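# Fit camshaft into engine case with gears timed

## Task

The engine case sits free on the table. Push the camshaft's shaft fully home in the open bearing on the case's front face, so that the big cam gear engages the small crank gear with correct timing: as the gears rotate, the small gear's marked tooth has to land in one of the two marked gaps on the big gear. The case must still be standing upright at the end.

## Robot and tools

Robot: two arms, left_arm and right_arm, each with a two-finger gripper and a wrist camera. Base positions in the scene frame: left_arm (+0.046, +0.288, +0.043) m, quat_wxyz (+1.000, 0, 0, -0.031); right_arm (-0.031, -0.322, +0.003) m, quat_wxyz (+1.000, 0, 0, +0.011). Cameras: cam_high and cam_low (fixed, on a stand behind the arms), cam_left_wrist and cam_right_wrist, all 896x504.

Frames. Scene frame: origin at table-top height, halfway between the nominal bases; +z up, +x outward over the table, left_arm on +y. Reported hand positions, orientations, velocities and targets are in this frame and can be off by a few cm. Offsets you send are expressed in each arm's own Hand target axes. The gripper's fingers point along its +z and open and close along its y; end_effector_position is the point between the pads, just behind the tips.

Row layout (used by execute_actions and move): one flat list of 14 numbers, each in [-1, 1], always for both arms: dx, dy, dz, rx, ry, rz, opening for left_arm, then the same seven for right_arm. The first six per arm are an offset (not a pose) from that arm's Hand target as it stood when the action or move began; 1.0 equals 0.6 m of travel or 180 degrees of turn; rx, ry, rz form a single rotation vector. Sending the same offset twice moves the arm twice. Six zeros re-command the current Hand target. Opening is absolute: +1 fully open (about 87 mm between pads), +0.5 about 69 mm, 0 about 43 mm, -0.5 about 18 mm, -1 closed. A 0 in the opening slot is a real command, so repeat an arm's present opening to leave its fingers alone.

execute_actions: argument actions, a list of actions; each action is a table of up to 15 rows, one row per 1/30 s step. A table shorter than 15 rows holds its final row for the remaining steps. Every row counts from the action's starting Hand target, not from the row before. Optional cameras: list of names, ["all"], or []; an empty actions list returns images by default and also shows the scene number and task.

move: argument target, either one 14-number row or a list of up to 15 rows, all offsets from the same starting Hand targets. Each gripper goes in a straight line; the whole move is capped at 10 s. speed: m/s, 0.002 to 2.9, default 0.25 (turns up to twice that in rad/s), one value or one per target. blend: corner rounding in m for lists, default 0 (stop at each). opening_speed: rate of opening change per second on the -1..+1 scale, at least 0.2. blocking=false returns after about 0.5 s while motion continues. The result adds a move: line giving the ending (done, off_target, moving, held, fault) and limits such as paced or held. Paths do not avoid obstacles or the other arm; steer clear of an arm's own base.

wait: seconds, 0 to 10; the scene runs with last commands held. stop: brakes a running move. zoom_image: camera (one of the four names) and region [x0, y0, x1, y1] in pixels, at most 504 by 504, taken from the most recent full image. finished_scene: scene (integer 1 or 2); ends the scene permanently, so call it only once the goal holds without the robot.

Reading results: Hand target is the last commanded pose after clipping; the gripper often rests short of it, and the next command re-requests it. The controller limits commanded orientation to 40 degrees from the measured one per step. grip_measured is finger position on the command scale; to hold a part, command about 0.04 below the reading at first contact (full force, roughly 20 N per pad). Joint torques are total drive output including gravity, with offsets and noise; joints 1 to 3 wrap at ±28 N m. Joint velocities may be reported as within noise. Tool commands shows current commands. Camera calibration (intrinsics and T_world_to_cam) is given per camera; fixed cameras may have shifted slightly, wrist camera images can lag during motion.

Joint limits (rad): waist -2.618 to 3.054, shoulder 0 to 3.142, elbow 0 to 3.142 (straight at 2.901), wrist pitch ±1.571, wrist yaw ±1.571, wrist roll ±2.094.

Cautions: a blocked arm keeps pushing until you command it back past the contact; faster moves and deeper targets hit harder. Check pose and tilt after each move, since friction and load cause sag, short or sideways motion. Avoid any contact or squeezing between the two arms, strain on wrist camera cables, dropping parts, releasing moving parts, slamming fixed or heavy objects, and anything leaving the table. The case can be nudged by outside disturbances; keep it upright. Motor heat rises from holding loads, stretched reach or pushing at unreachable poses: MOTOR HOT appears at 75 °C, 90 °C folds that arm for good, 100 °C makes it collapse.

Each tool is called after "Request:" by a JSON object that holds its "name" and its "arguments".

## Session

Request:
{"name": "execute_actions", "arguments": {"actions": []}}

Scene clock: 0.00 s.
left_arm: end_effector_position=(+0.4146, +0.2552, +0.0852) grip_measured=+1.000 end_effector_quat_wxyz=(+0.550, +0.036, +0.834, -0.004) | right_arm: end_effector_position=(+0.3355, -0.3137, +0.0255) grip_measured=+1.000 end_effector_quat_wxyz=(+0.515, -0.026, +0.857, -0.017)
Joint positions: left_arm=[-0.057 1.499 0.356 0.737 -0.064 0.008 1] | right_arm=[0.03 1.546 0.383 0.674 0.048 -0.038 1]
Joint velocities: within noise
Joint torques (N m): no reading
Motor temperatures (°C): left_arm=[23 28 29 31 24 23 23] | right_arm=[23 28 33 33 23 24 23]
Heat: left arm: 31 °C; right arm: 33 °C.
Hand target: left_arm +0.4145, +0.2552, +0.0850; +0.548, +0.036, +0.836, -0.004 | right_arm +0.3428, -0.3134, +0.0361; +0.531, -0.025, +0.847, -0.017
Tool commands: left_gripper/opening=+1.0 right_gripper/opening=+1.0

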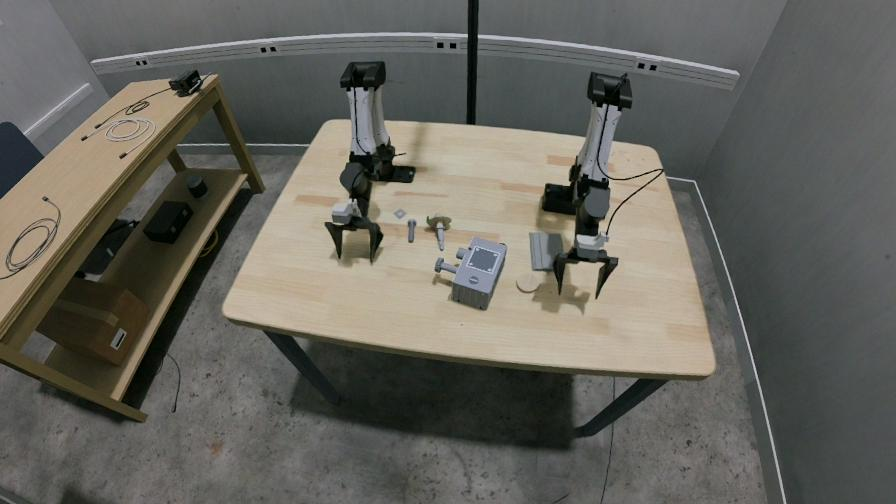

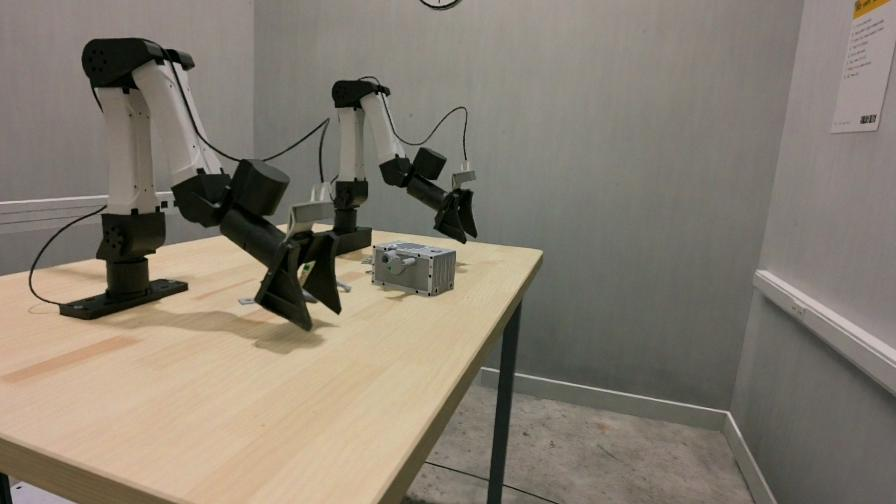

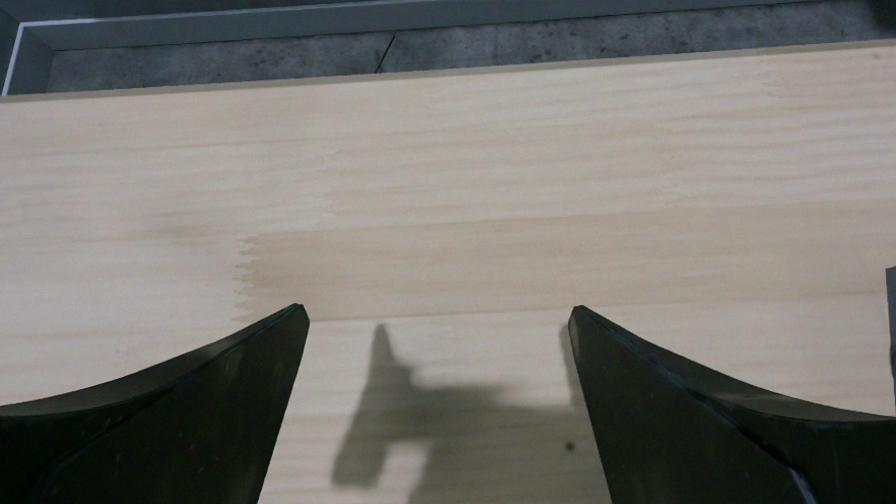

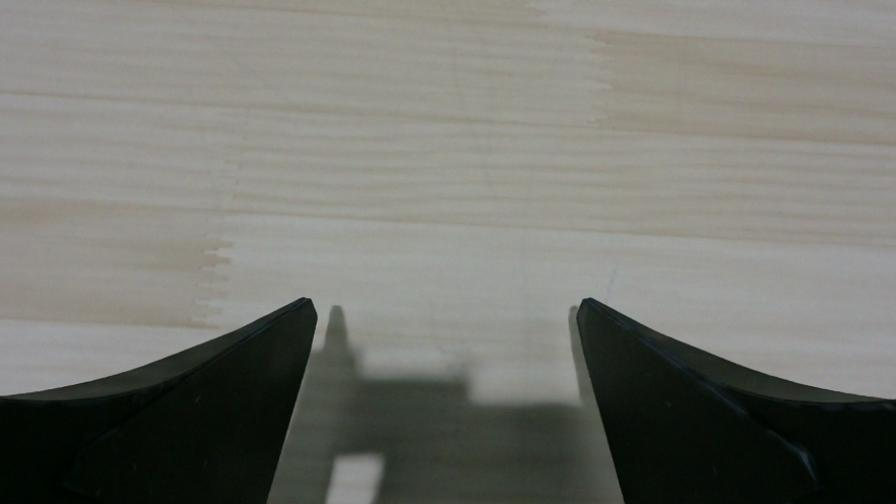

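Request:
{"name": "zoom_image", "arguments": {"camera": "cam_high", "region": [370, 190, 590, 314]}}

Request:
{"name": "zoom_image", "arguments": {"camera": "cam_low", "region": [310, 220, 480, 310]}}

Scaled by 2.291 from the camera's 896x504 image, which has a finer 1280x720 frame.

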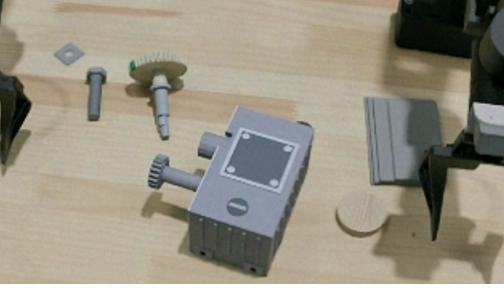

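Scaled by 2.965 from the camera's 896x504 image, which has a finer 1280x720 frame.

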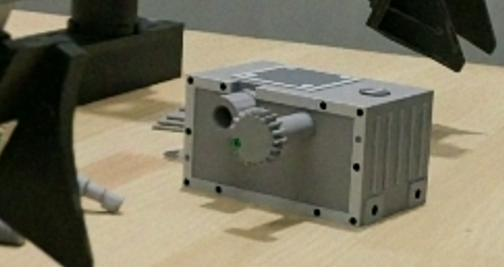

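Request:
{"name": "move", "arguments": {"target": [0,0,0,0,0,0,1,-0.085,0.325,-0.186,0,0,0,1], "cameras": ["all"]}}

Request:
{"name": "zoom_image", "arguments": {"camera": "cam_low", "region": [360, 235, 440, 300]}}

Scene clock: 56.40 s.
left_arm: end_effector_position=(+0.4146, +0.2552, +0.0852) grip_measured=+1.000 end_effector_quat_wxyz=(+0.550, +0.036, +0.834, -0.004) | right_arm: end_effector_position=(+0.2542, -0.1205, +0.1077) grip_measured=+1.000 end_effector_quat_wxyz=(+0.520, -0.038, +0.853, -0.022)
Joint positions: left_arm=[-0.057 1.499 0.356 0.737 -0.064 0.008 1] | right_arm=[0.925 1.365 0.713 -0.067 0.804 0.475 1]
Joint torques (N m): left_arm=[0.24 -4.53 6.17 1.68 0.1 -0.05] | right_arm=[-0.08 -3.04 10.62 1.79 0.53 0.13]
Motor temperatures (°C): left_arm=[23 31 31 35 23 23 23] | right_arm=[23 29 36 40 23 24 23]
Heat: left arm: 35 °C; right arm: 40 °C.
Hand target: left_arm +0.4145, +0.2552, +0.0850; +0.548, +0.036, +0.836, -0.004 | right_arm +0.2599, -0.1154, +0.1198; +0.531, -0.025, +0.847, -0.017
Off the commanded pose: left_arm 0.000 m, 0 deg | right_arm 0.014 m, 2 deg.
move: off_target (right_arm)
camera_calibration:
cam_right_wrist: T_world_to_cam=[[0.0684871, -0.99691, 0.0384759, -0.137943], [-0.972955, -0.0752701, -0.218386, 0.280936], [0.220607, -0.0224788, -0.975104, 0.191565], [0, 0, 0, 1]] pos_world=[0.240525, -0.112065, 0.253456]

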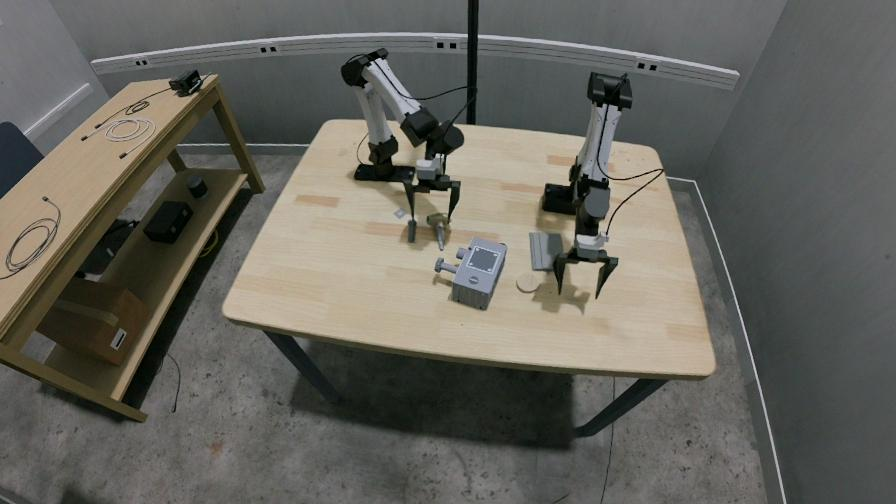

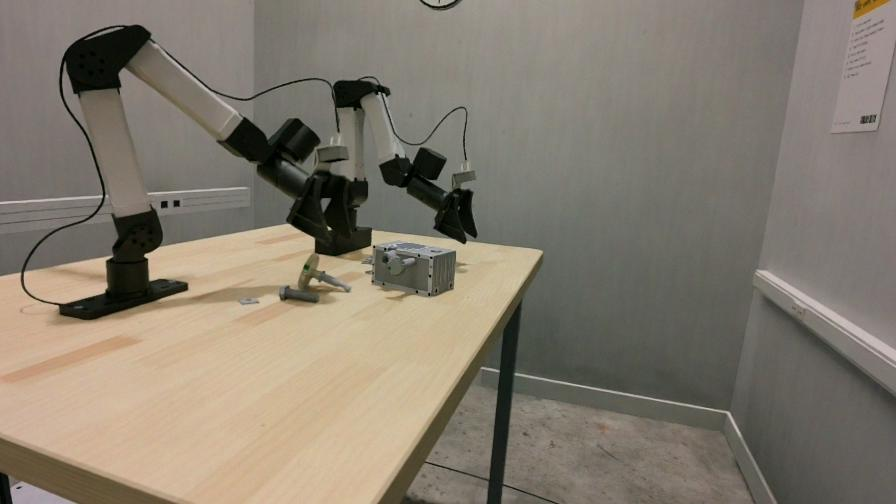

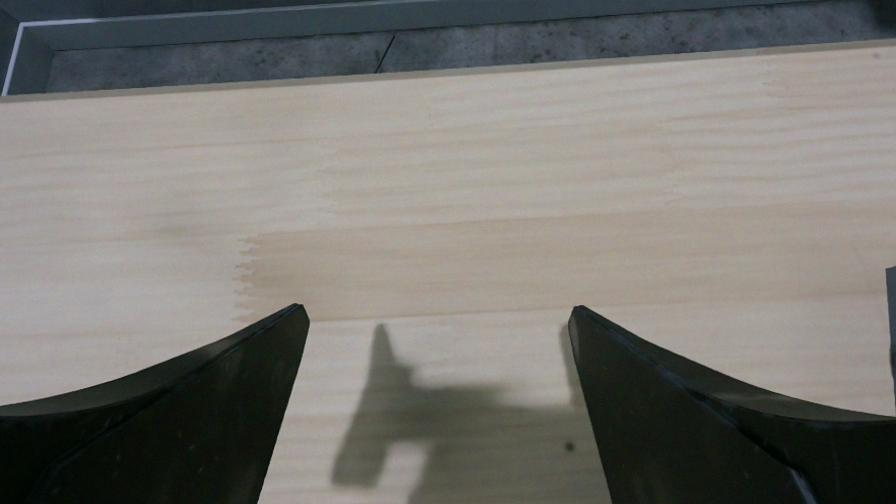

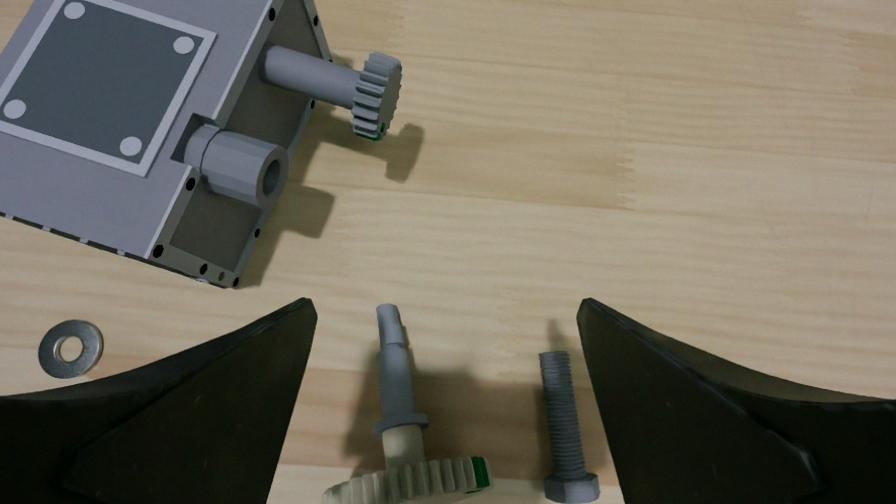

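Scaled by 6.300 from the camera's 896x504 image, which has a finer 1280x720 frame.

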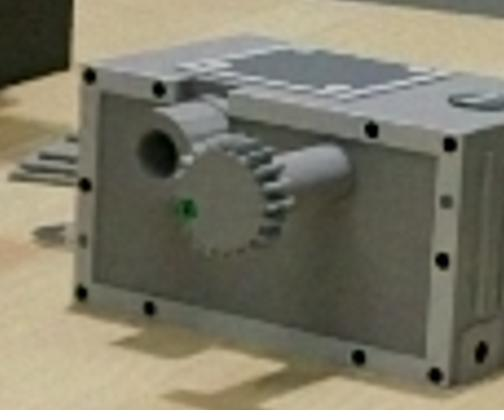

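Request:
{"name": "zoom_image", "arguments": {"camera": "cam_right_wrist", "region": [300, 300, 620, 504]}}

Request:
{"name": "zoom_image", "arguments": {"camera": "cam_right_wrist", "region": [140, 0, 460, 200]}}

Request:
{"name": "zoom_image", "arguments": {"camera": "cam_low", "region": [270, 240, 360, 310]}}

Scaled by 1.575 from the camera's 896x504 image, which has a finer 1280x720 frame.

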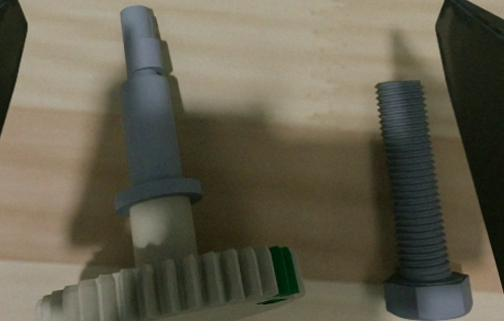

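Scaled by 1.575 from the camera's 896x504 image, which has a finer 1280x720 frame.

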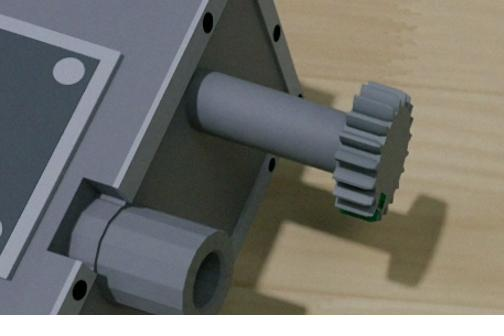

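Scaled by 5.600 from the camera's 896x504 image, which has a finer 1280x720 frame.

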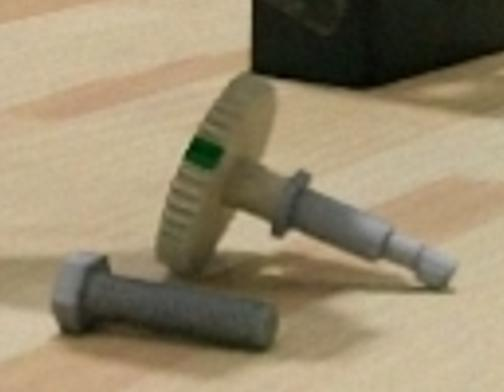

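Request:
{"name": "move", "arguments": {"target": [0,0,0,0,0,0,1,-0.093,-0.063,0.181,-0.434,-0.212,-0.018,1], "cameras": ["cam_right_wrist","cam_low"]}}

Scene clock: 157.07 s.
left_arm: end_effector_position=(+0.4146, +0.2552, +0.0852) grip_measured=+1.000 end_effector_quat_wxyz=(+0.550, +0.036, +0.834, -0.004) | right_arm: end_effector_position=(+0.3785, -0.1481, +0.1124) grip_measured=+1.000 end_effector_quat_wxyz=(+0.560, -0.388, +0.563, +0.468)
Joint positions: left_arm=[-0.057 1.499 0.356 0.737 -0.064 0.008 1] | right_arm=[-0.016 2.133 0.875 1.492 -1.286 0.318 1]
Joint torques (N m): left_arm=[0.13 -4.66 6.12 1.61 0.12 -0.08] | right_arm=[-0.68 -6.54 7.16 2.42 0.02 0.1]
Motor temperatures (°C): left_arm=[22 31 32 36 23 23 23] | right_arm=[23 28 42 39 23 24 23]
Heat: left arm: 36 °C; right arm: 42 °C.
Hand target: left_arm +0.4145, +0.2552, +0.0850; +0.548, +0.036, +0.836, -0.004 | right_arm +0.3828, -0.1501, +0.1247; +0.625, -0.373, +0.464, +0.505
Off the commanded pose: left_arm 0.000 m, 0 deg | right_arm 0.013 m, 14 deg.
joint sent to its limit (right arm) — joint 4 (wrist pitch), upper limit. The joint targets are off in orientation, not in position.
move: off_target (right_arm)
camera_calibration:
cam_right_wrist: T_world_to_cam=[[0.968952, -0.220011, -0.112814, -0.382998], [-0.235659, -0.683736, -0.69063, 0.0847704], [0.0748108, 0.695773, -0.714355, 0.300305], [0, 0, 0, 1]] pos_world=[0.368618, -0.235247, 0.229862]
Images, in order (width x height): cam_low 896x504, cam_right_wrist 896x504.

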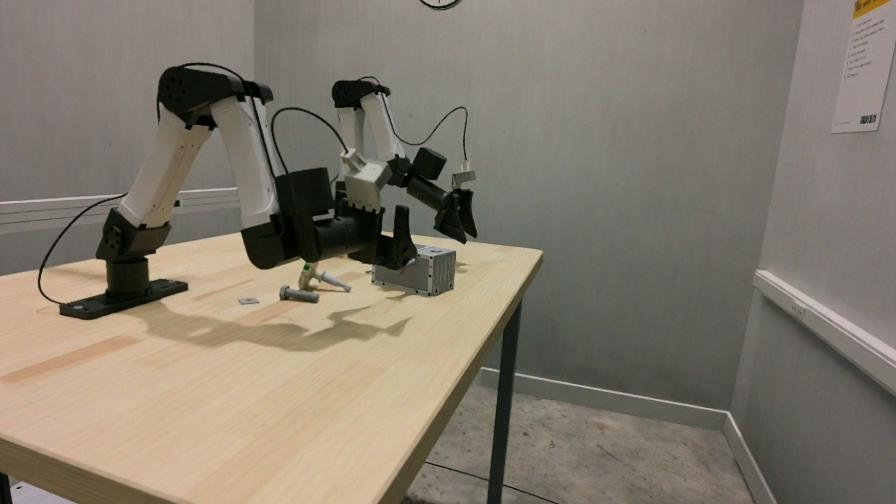

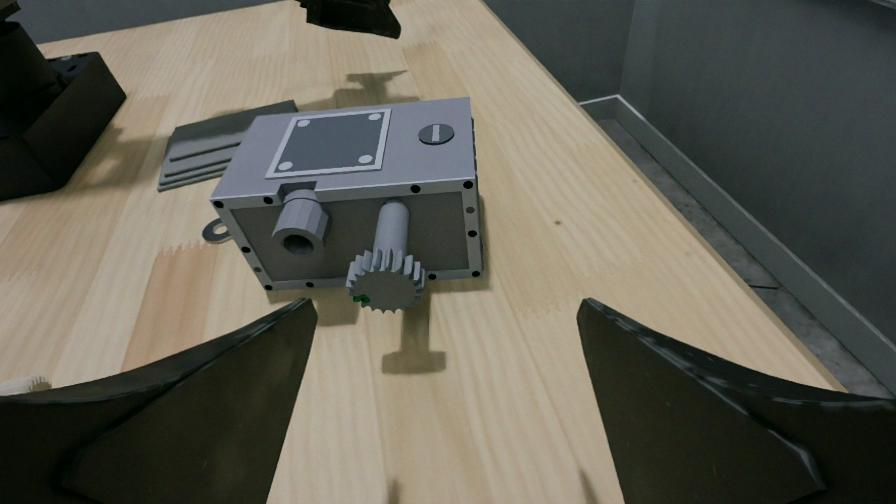

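Request:
{"name": "zoom_image", "arguments": {"camera": "cam_right_wrist", "region": [200, 170, 500, 320]}}

Request:
{"name": "zoom_image", "arguments": {"camera": "cam_right_wrist", "region": [330, 230, 440, 330]}}

Scaled by 1.680 from the camera's 896x504 image, which has a finer 1280x720 frame.

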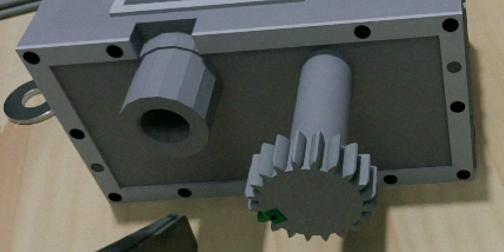

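Scaled by 4.582 from the camera's 896x504 image, which has a finer 1280x720 frame.

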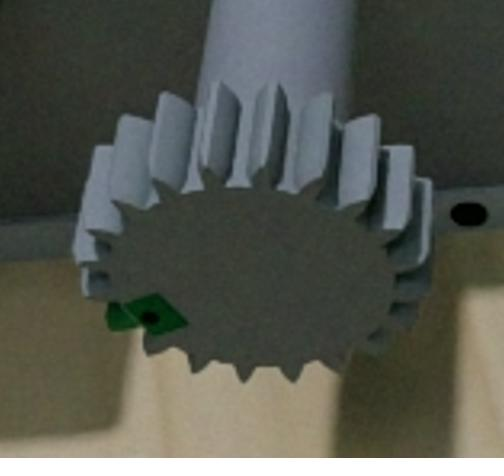

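Request:
{"name": "move", "arguments": {"target": [[-0.155,-0.082,-0.1525,0.1,-0.003,0.044,1,-0.07,0,-0.15,0,0,0,1],[-0.023,-0.604,-0.267,0.3055,-0.011,0.1335,1,-0.07,0,-0.15,0,0,0,1]], "blend": 0.05, "cameras": ["all"]}}

Scene clock: 233.20 s.
left_arm: end_effector_position=(+0.2484, -0.0926, +0.1442) grip_measured=+1.000 end_effector_quat_wxyz=(+0.467, +0.450, +0.711, -0.272) | right_arm: end_effector_position=(+0.3648, -0.2443, +0.1229) grip_measured=+1.000 end_effector_quat_wxyz=(+0.552, -0.381, +0.589, +0.450)
Joint positions: left_arm=[-1.021 1.525 0.72 0.377 0.008 0.041 1] | right_arm=[-0.279 2.061 0.849 1.492 -1.514 0.39 1]
Joint torques (N m): left_arm=[-0.13 -4.67 9.2 1.8 0.19 -0.11] | right_arm=[-0.62 -9.13 4.48 2.21 0.08 0.1]
Motor temperatures (°C): left_arm=[22 31 32 37 23 23 23] | right_arm=[23 32 39 44 23 24 23]
Heat: left arm: 37 °C; right arm: 44 °C.
Hand target: left_arm +0.2501, -0.0997, +0.1498; +0.473, +0.449, +0.705, -0.277 | right_arm +0.3620, -0.2461, +0.1387; +0.625, -0.373, +0.464, +0.505
Off the commanded pose: left_arm 0.009 m, 1 deg | right_arm 0.016 m, 18 deg.
joint sent to its limit (right arm) — joint 4 (wrist pitch), upper limit. The joint targets are off in orientation, not in position.
move: off_target (right_arm)
camera_calibration:
cam_left_wrist: T_world_to_cam=[[-0.892945, -0.449466, -0.0250993, 0.178402], [-0.426319, 0.862232, -0.27351, 0.247808], [0.144575, -0.233529, -0.961542, 0.220433], [0, 0, 0, 1]] pos_world=[0.233079, -0.0820047, 0.284211]
cam_right_wrist: T_world_to_cam=[[0.955765, -0.262913, -0.131873, -0.392956], [-0.283286, -0.702189, -0.653207, 0.0312044], [0.0791374, 0.66167, -0.745607, 0.369664], [0, 0, 0, 1]] pos_world=[0.355159, -0.325998, 0.244187]

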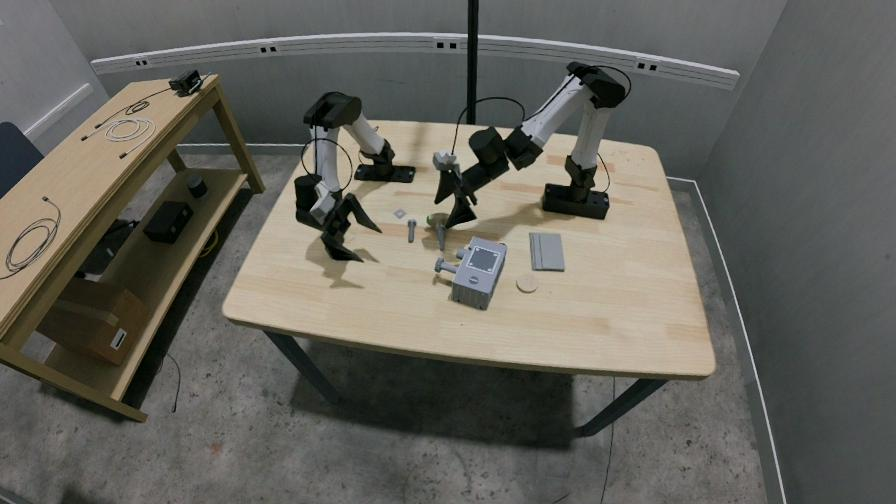

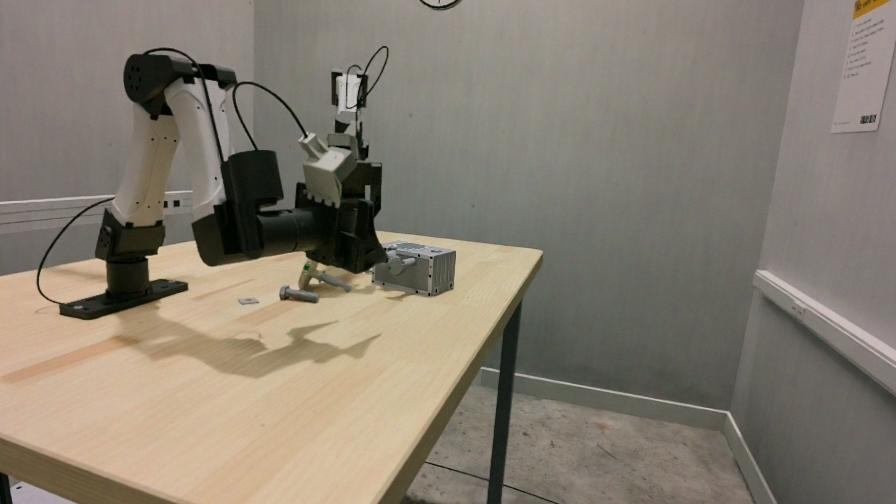

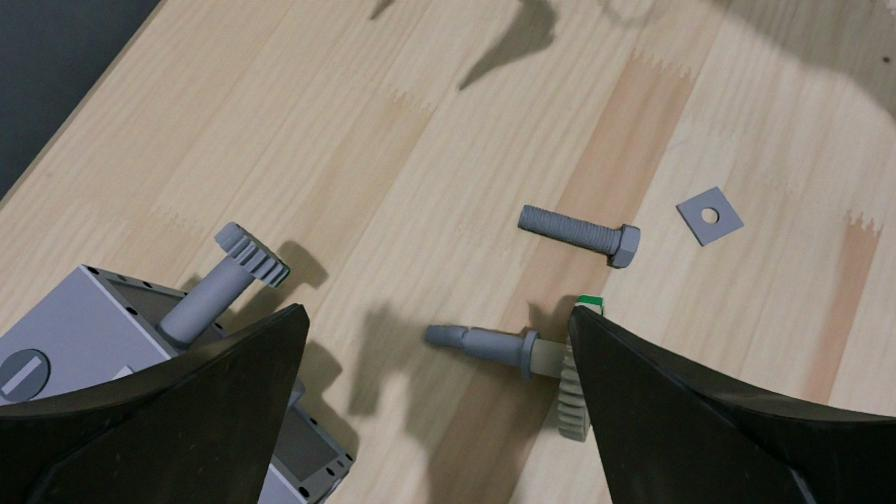

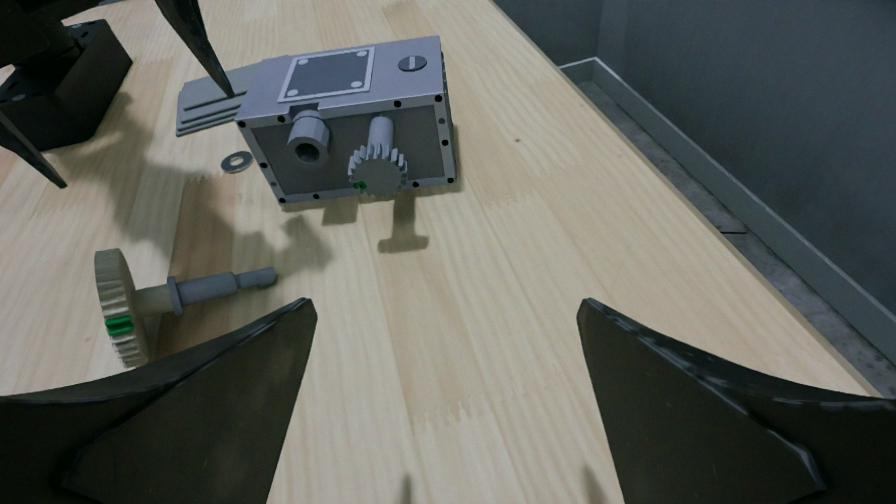

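Request:
{"name": "zoom_image", "arguments": {"camera": "cam_right_wrist", "region": [80, 230, 300, 380]}}

Request:
{"name": "zoom_image", "arguments": {"camera": "cam_right_wrist", "region": [230, 80, 470, 220]}}

Request:
{"name": "zoom_image", "arguments": {"camera": "cam_left_wrist", "region": [410, 270, 630, 450]}}

Scaled by 2.291 from the camera's 896x504 image, which has a finer 1280x720 frame.

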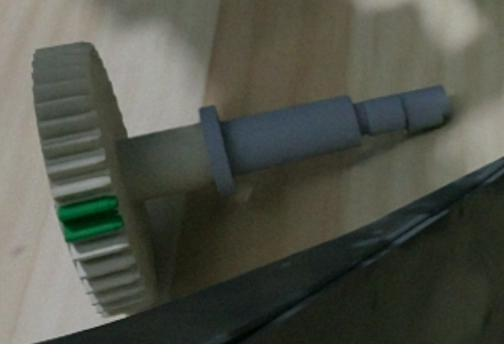

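Scaled by 2.100 from the camera's 896x504 image, which has a finer 1280x720 frame.

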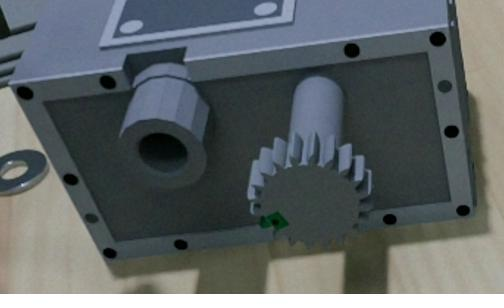

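Scaled by 2.291 from the camera's 896x504 image, which has a finer 1280x720 frame.

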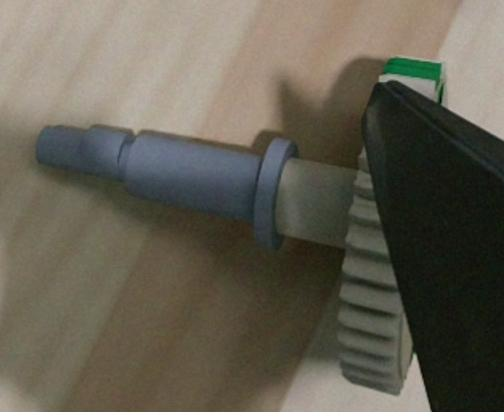

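Request:
{"name": "move", "arguments": {"target": [0.132,-0.062,-0.079,0.116,0.127,-0.0488,1,0,0,0,0,0,0,1], "cameras": ["cam_low","cam_left_wrist","cam_right_wrist"]}}

Scene clock: 288.33 s.
left_arm: end_effector_position=(+0.1835, -0.0465, +0.0933) grip_measured=+1.000 end_effector_quat_wxyz=(+0.219, +0.514, +0.757, -0.338) | right_arm: end_effector_position=(+0.3648, -0.2443, +0.1229) grip_measured=+1.000 end_effector_quat_wxyz=(+0.552, -0.381, +0.589, +0.450)
Joint positions: left_arm=[-0.916 1.536 0.775 -0.082 0.44 0.045 1] | right_arm=[-0.279 2.061 0.849 1.492 -1.514 0.39 1]
Joint torques (N m): left_arm=[0.77 -4.67 8.79 1.16 0.48 0.14] | right_arm=[-0.64 -9.13 4.48 2.21 0.07 0.1]
Heat: left arm: 38 °C; right arm: 43 °C.
Hand target: left_arm +0.1851, -0.0480, +0.0948; +0.213, +0.518, +0.755, -0.340 | right_arm +0.3620, -0.2461, +0.1387; +0.625, -0.373, +0.464, +0.505
Off the commanded pose: left_arm 0.003 m, 1 deg | right_arm 0.016 m, 18 deg.
joint sent to its limit (right arm) — joint 4 (wrist pitch), upper limit. The joint targets are off in orientation, not in position.
move: off_target (right_arm)
camera_calibration:
cam_left_wrist: T_world_to_cam=[[-0.923044, -0.247279, 0.294692, 0.124914], [-0.235349, 0.968944, 0.0758831, 0.103851], [-0.304305, 0.000687854, -0.952574, 0.28399], [0, 0, 0, 1]] pos_world=[0.226162, -0.0699328, 0.22583]
cam_right_wrist: T_world_to_cam=[[0.955765, -0.262913, -0.131873, -0.392956], [-0.283286, -0.702189, -0.653207, 0.0312044], [0.0791374, 0.66167, -0.745607, 0.369664], [0, 0, 0, 1]] pos_world=[0.355159, -0.325998, 0.244187]
Images, in order (width x height): cam_low 896x504, cam_left_wrist 896x504, cam_right_wrist 896x504.

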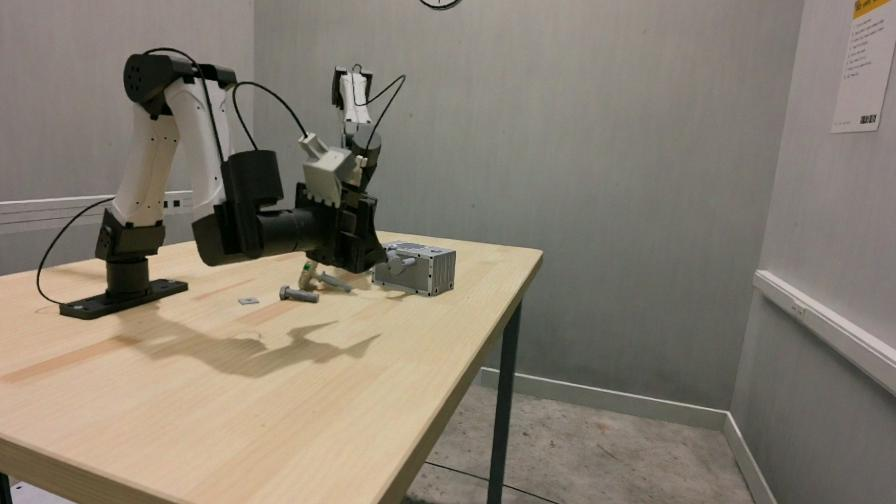

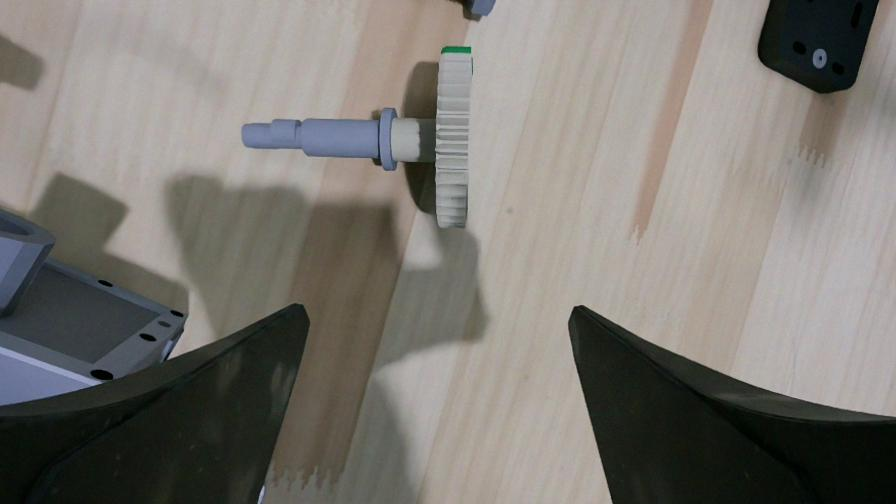

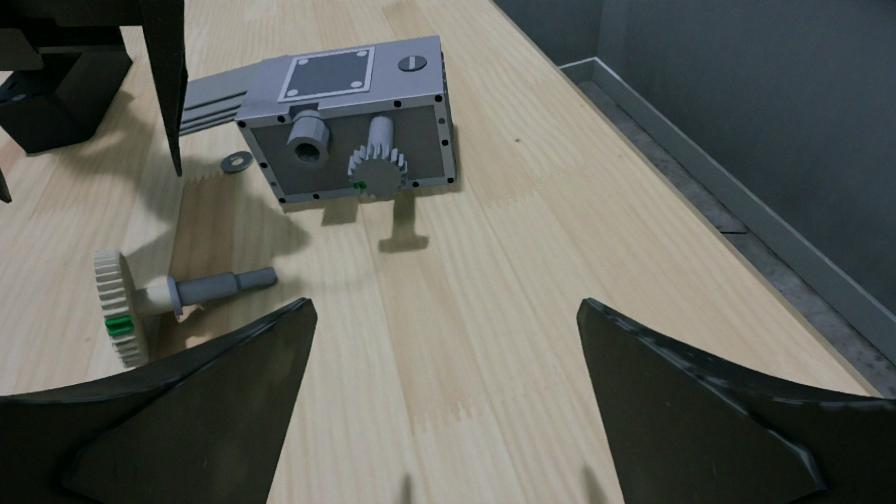

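Request:
{"name": "move", "arguments": {"target": [0,-0.005,0.115,0,0,0,1,0,0,0,0,0,0,1], "speed": 0.12, "cameras": ["cam_low","cam_left_wrist","cam_right_wrist"]}}

Scene clock: 308.00 s.
left_arm: end_effector_position=(+0.1760, -0.0926, +0.0477) grip_measured=+1.000 end_effector_quat_wxyz=(+0.205, +0.522, +0.753, -0.343) | right_arm: end_effector_position=(+0.3648, -0.2443, +0.1229) grip_measured=+1.000 end_effector_quat_wxyz=(+0.552, -0.381, +0.589, +0.450)
Joint positions: left_arm=[-1.005 1.792 0.84 0.116 0.407 -0.013 1] | right_arm=[-0.279 2.061 0.849 1.492 -1.514 0.39 1]
Joint torques (N m): left_arm=[-0.32 -6.13 7.95 1.38 0.12 -0.23] | right_arm=[-0.65 -9.13 4.49 2.21 0.07 0.1]
Heat: left arm: 37 °C; right arm: 43 °C.
Hand target: left_arm +0.1802, -0.0994, +0.0489; +0.213, +0.518, +0.755, -0.340 | right_arm +0.3620, -0.2461, +0.1387; +0.625, -0.373, +0.464, +0.505
Off the commanded pose: left_arm 0.008 m, 1 deg | right_arm 0.016 m, 18 deg.
joint sent to its limit (right arm) — joint 4 (wrist pitch), upper limit. The joint targets are off in orientation, not in position.
move: off_target (right_arm)
camera_calibration:
cam_left_wrist: T_world_to_cam=[[-0.924288, -0.223894, 0.309132, 0.121696], [-0.206713, 0.974462, 0.0877095, 0.145126], [-0.320875, 0.0171672, -0.946966, 0.242479], [0, 0, 0, 1]] pos_world=[0.220287, -0.118335, 0.17927]
cam_right_wrist: T_world_to_cam=[[0.955765, -0.262913, -0.131873, -0.392956], [-0.283286, -0.702189, -0.653207, 0.0312044], [0.0791374, 0.66167, -0.745607, 0.369664], [0, 0, 0, 1]] pos_world=[0.355159, -0.325998, 0.244187]
Images, in order (width x height): cam_low 896x504, cam_left_wrist 896x504, cam_right_wrist 896x504.

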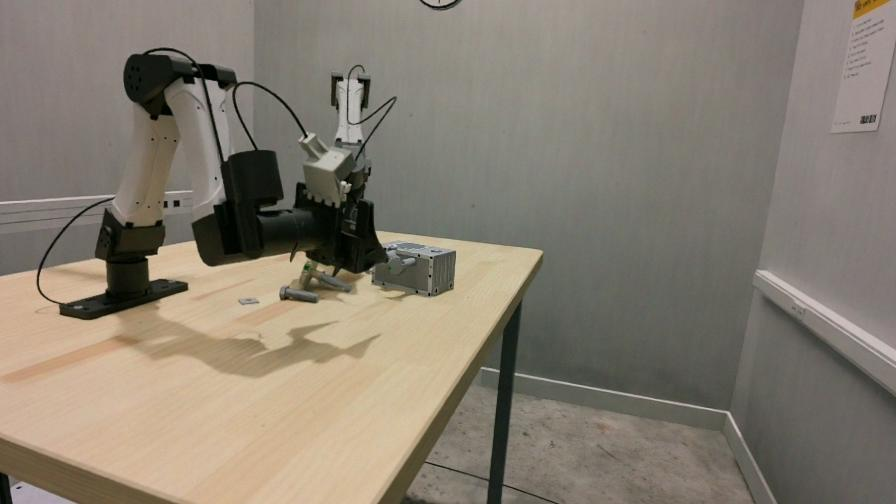

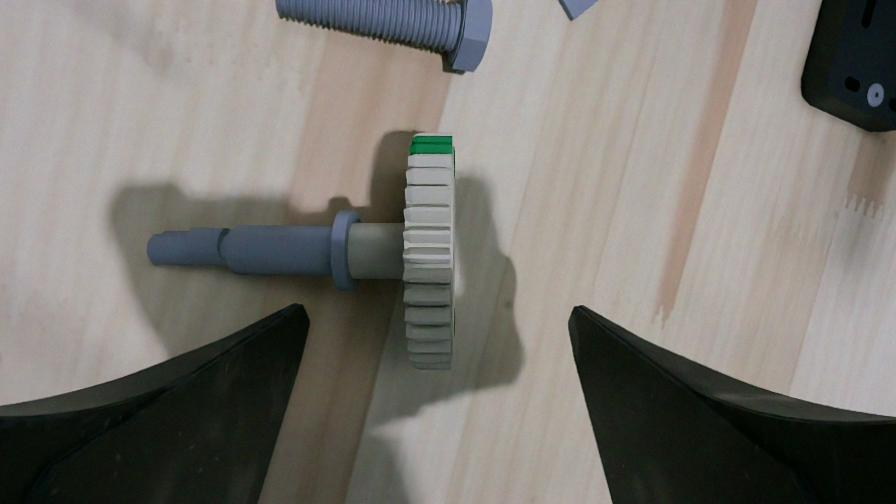

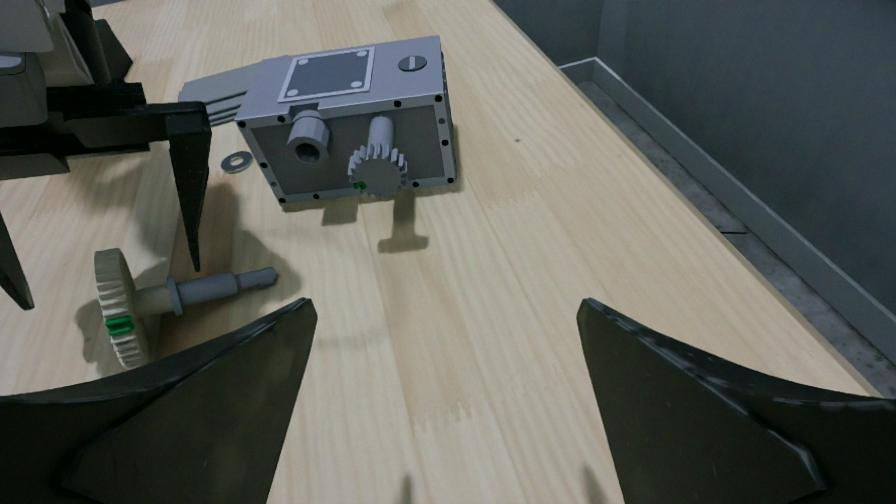

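Request:
{"name": "move", "arguments": {"target": [-0.005,0.007,0.009,0,0,0,1,0,0,0,0,0,0,1], "speed": 0.12, "cameras": ["cam_left_wrist","cam_right_wrist"]}}

Request:
{"name": "zoom_image", "arguments": {"camera": "cam_right_wrist", "region": [0, 150, 280, 400]}}

Scene clock: 324.73 s.
left_arm: end_effector_position=(+0.1791, -0.0981, +0.0450) grip_measured=+1.000 end_effector_quat_wxyz=(+0.205, +0.522, +0.754, -0.343) | right_arm: end_effector_position=(+0.3648, -0.2443, +0.1229) grip_measured=+1.000 end_effector_quat_wxyz=(+0.552, -0.381, +0.589, +0.450)
Joint positions: left_arm=[-1.005 1.82 0.865 0.119 0.407 -0.013 1] | right_arm=[-0.279 2.061 0.849 1.492 -1.514 0.39 1]
Joint torques (N m): left_arm=[0.1 -6.2 8.1 1.53 0.19 -0.15] | right_arm=[-0.62 -9.13 4.49 2.21 0.07 0.1]
Motor temperatures (°C): left_arm=[22 34 38 38 23 22 23] | right_arm=[23 36 36 44 23 24 23]
Heat: left arm: 38 °C; right arm: 44 °C.
Hand target: left_arm +0.1851, -0.1043, +0.0461; +0.214, +0.518, +0.755, -0.340 | right_arm +0.3620, -0.2461, +0.1387; +0.625, -0.373, +0.464, +0.505
Off the commanded pose: left_arm 0.009 m, 1 deg | right_arm 0.016 m, 18 deg.
joint sent to its limit (right arm) — joint 4 (wrist pitch), upper limit. The joint targets are off in orientation, not in position.
move: off_target (right_arm)
camera_calibration:
cam_left_wrist: T_world_to_cam=[[-0.924136, -0.22448, 0.309163, 0.124131], [-0.206933, 0.974309, 0.0888815, 0.151407], [-0.321173, 0.0181625, -0.946846, 0.24112], [0, 0, 0, 1]] pos_world=[0.223486, -0.124032, 0.17647]
cam_right_wrist: T_world_to_cam=[[0.955765, -0.262913, -0.131873, -0.392956], [-0.283286, -0.702189, -0.653207, 0.0312044], [0.0791374, 0.66167, -0.745607, 0.369664], [0, 0, 0, 1]] pos_world=[0.355159, -0.325998, 0.244187]
Images, in order (width x height): cam_left_wrist 896x504, cam_right_wrist 896x504.

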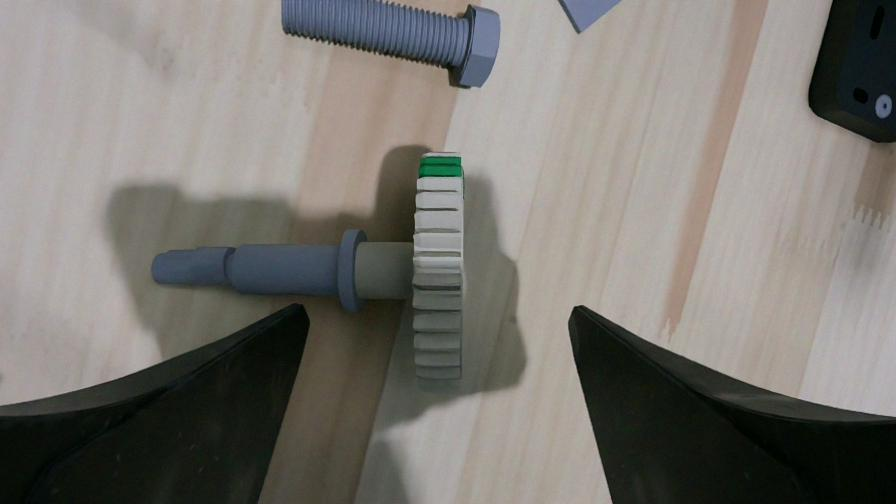

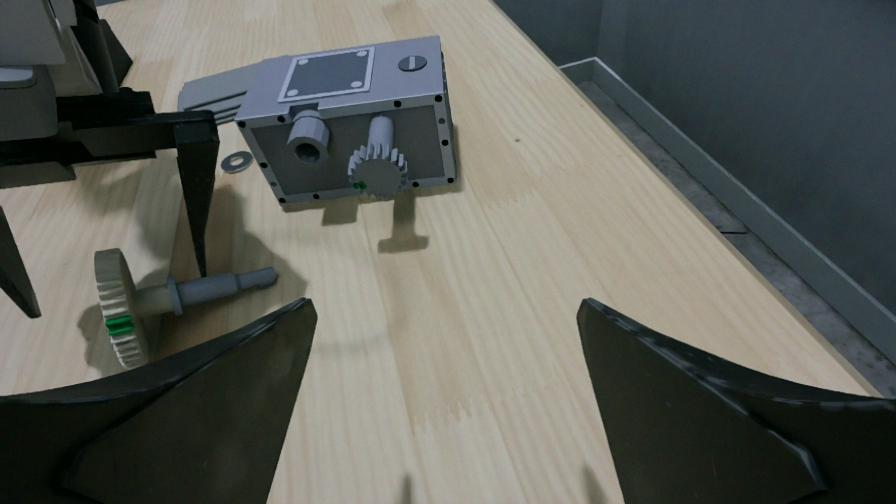

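Scaled by 1.800 from the camera's 896x504 image, which has a finer 1280x720 frame.

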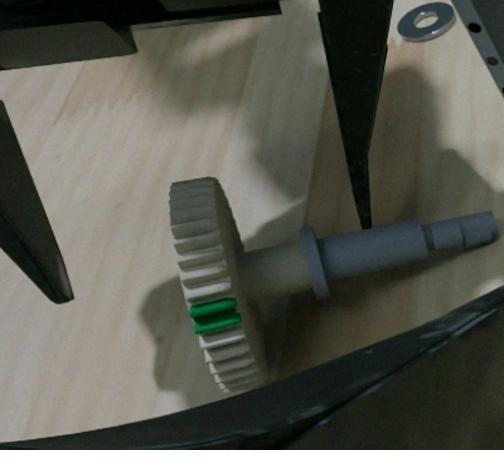

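Request:
{"name": "move", "arguments": {"target": [[0,0.0,-0.005,0,0,0,1,0,0,0,0,0,0,1],[0,0.0,-0.005,0,0,0,-0.4,0,0,0,0,0,0,1]], "speed": 0.1, "opening_speed": 0.8, "cameras": ["cam_left_wrist","cam_right_wrist"]}}

Scene clock: 338.47 s.
left_arm: end_effector_position=(+0.1800, -0.0978, +0.0447) grip_measured=-0.400 end_effector_quat_wxyz=(+0.206, +0.522, +0.755, -0.341) | right_arm: end_effector_position=(+0.3648, -0.2443, +0.1229) grip_measured=+1.000 end_effector_quat_wxyz=(+0.552, -0.381, +0.589, +0.450)
Joint positions: left_arm=[-1.005 1.82 0.865 0.119 0.402 -0.014 0.3] | right_arm=[-0.279 2.061 0.849 1.492 -1.514 0.39 1]
Joint torques (N m): left_arm=[0.54 -7.09 7.64 1.39 0.26 -0.1] | right_arm=[-0.62 -9.13 4.49 2.21 0.07 0.1]
Heat: left arm: 38 °C; right arm: 44 °C.
Hand target: left_arm +0.1851, -0.1021, +0.0481; +0.213, +0.518, +0.755, -0.340 | right_arm +0.3620, -0.2461, +0.1387; +0.625, -0.373, +0.464, +0.505
Off the commanded pose: left_arm 0.008 m, 1 deg | right_arm 0.016 m, 18 deg.
joint sent to its limit (right arm) — joint 4 (wrist pitch), upper limit. The joint targets are off in orientation, not in position.
move: off_target (right_arm)
camera_calibration:
cam_left_wrist: T_world_to_cam=[[-0.924089, -0.22881, 0.306112, 0.124795], [-0.211047, 0.973287, 0.0903962, 0.151889], [-0.318619, 0.01893, -0.947694, 0.240788], [0, 0, 0, 1]] pos_world=[0.224097, -0.123836, 0.176261]
cam_right_wrist: T_world_to_cam=[[0.955765, -0.262913, -0.131873, -0.392956], [-0.283286, -0.702189, -0.653207, 0.0312044], [0.0791374, 0.66167, -0.745607, 0.369664], [0, 0, 0, 1]] pos_world=[0.355159, -0.325998, 0.244187]
Images, in order (width x height): cam_left_wrist 896x504, cam_right_wrist 896x504.

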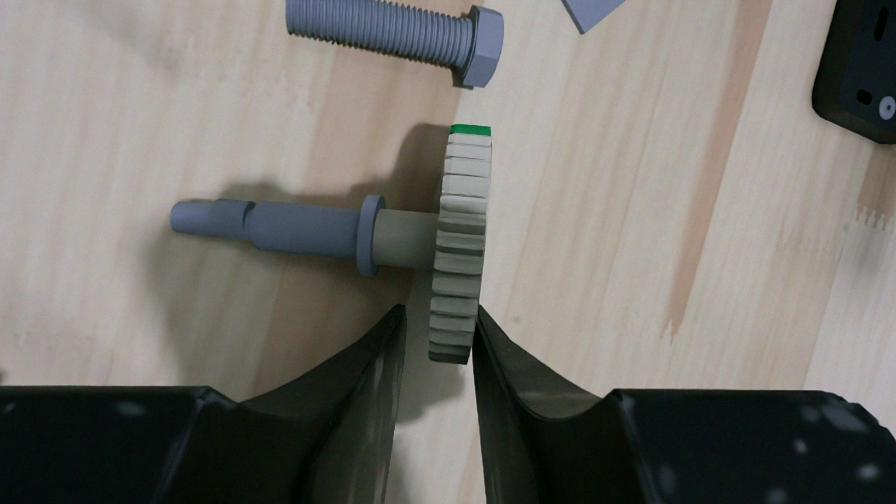

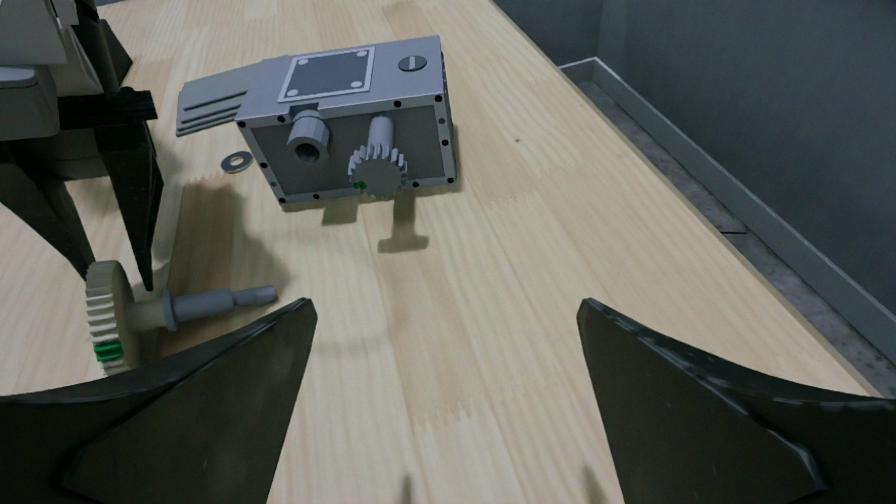

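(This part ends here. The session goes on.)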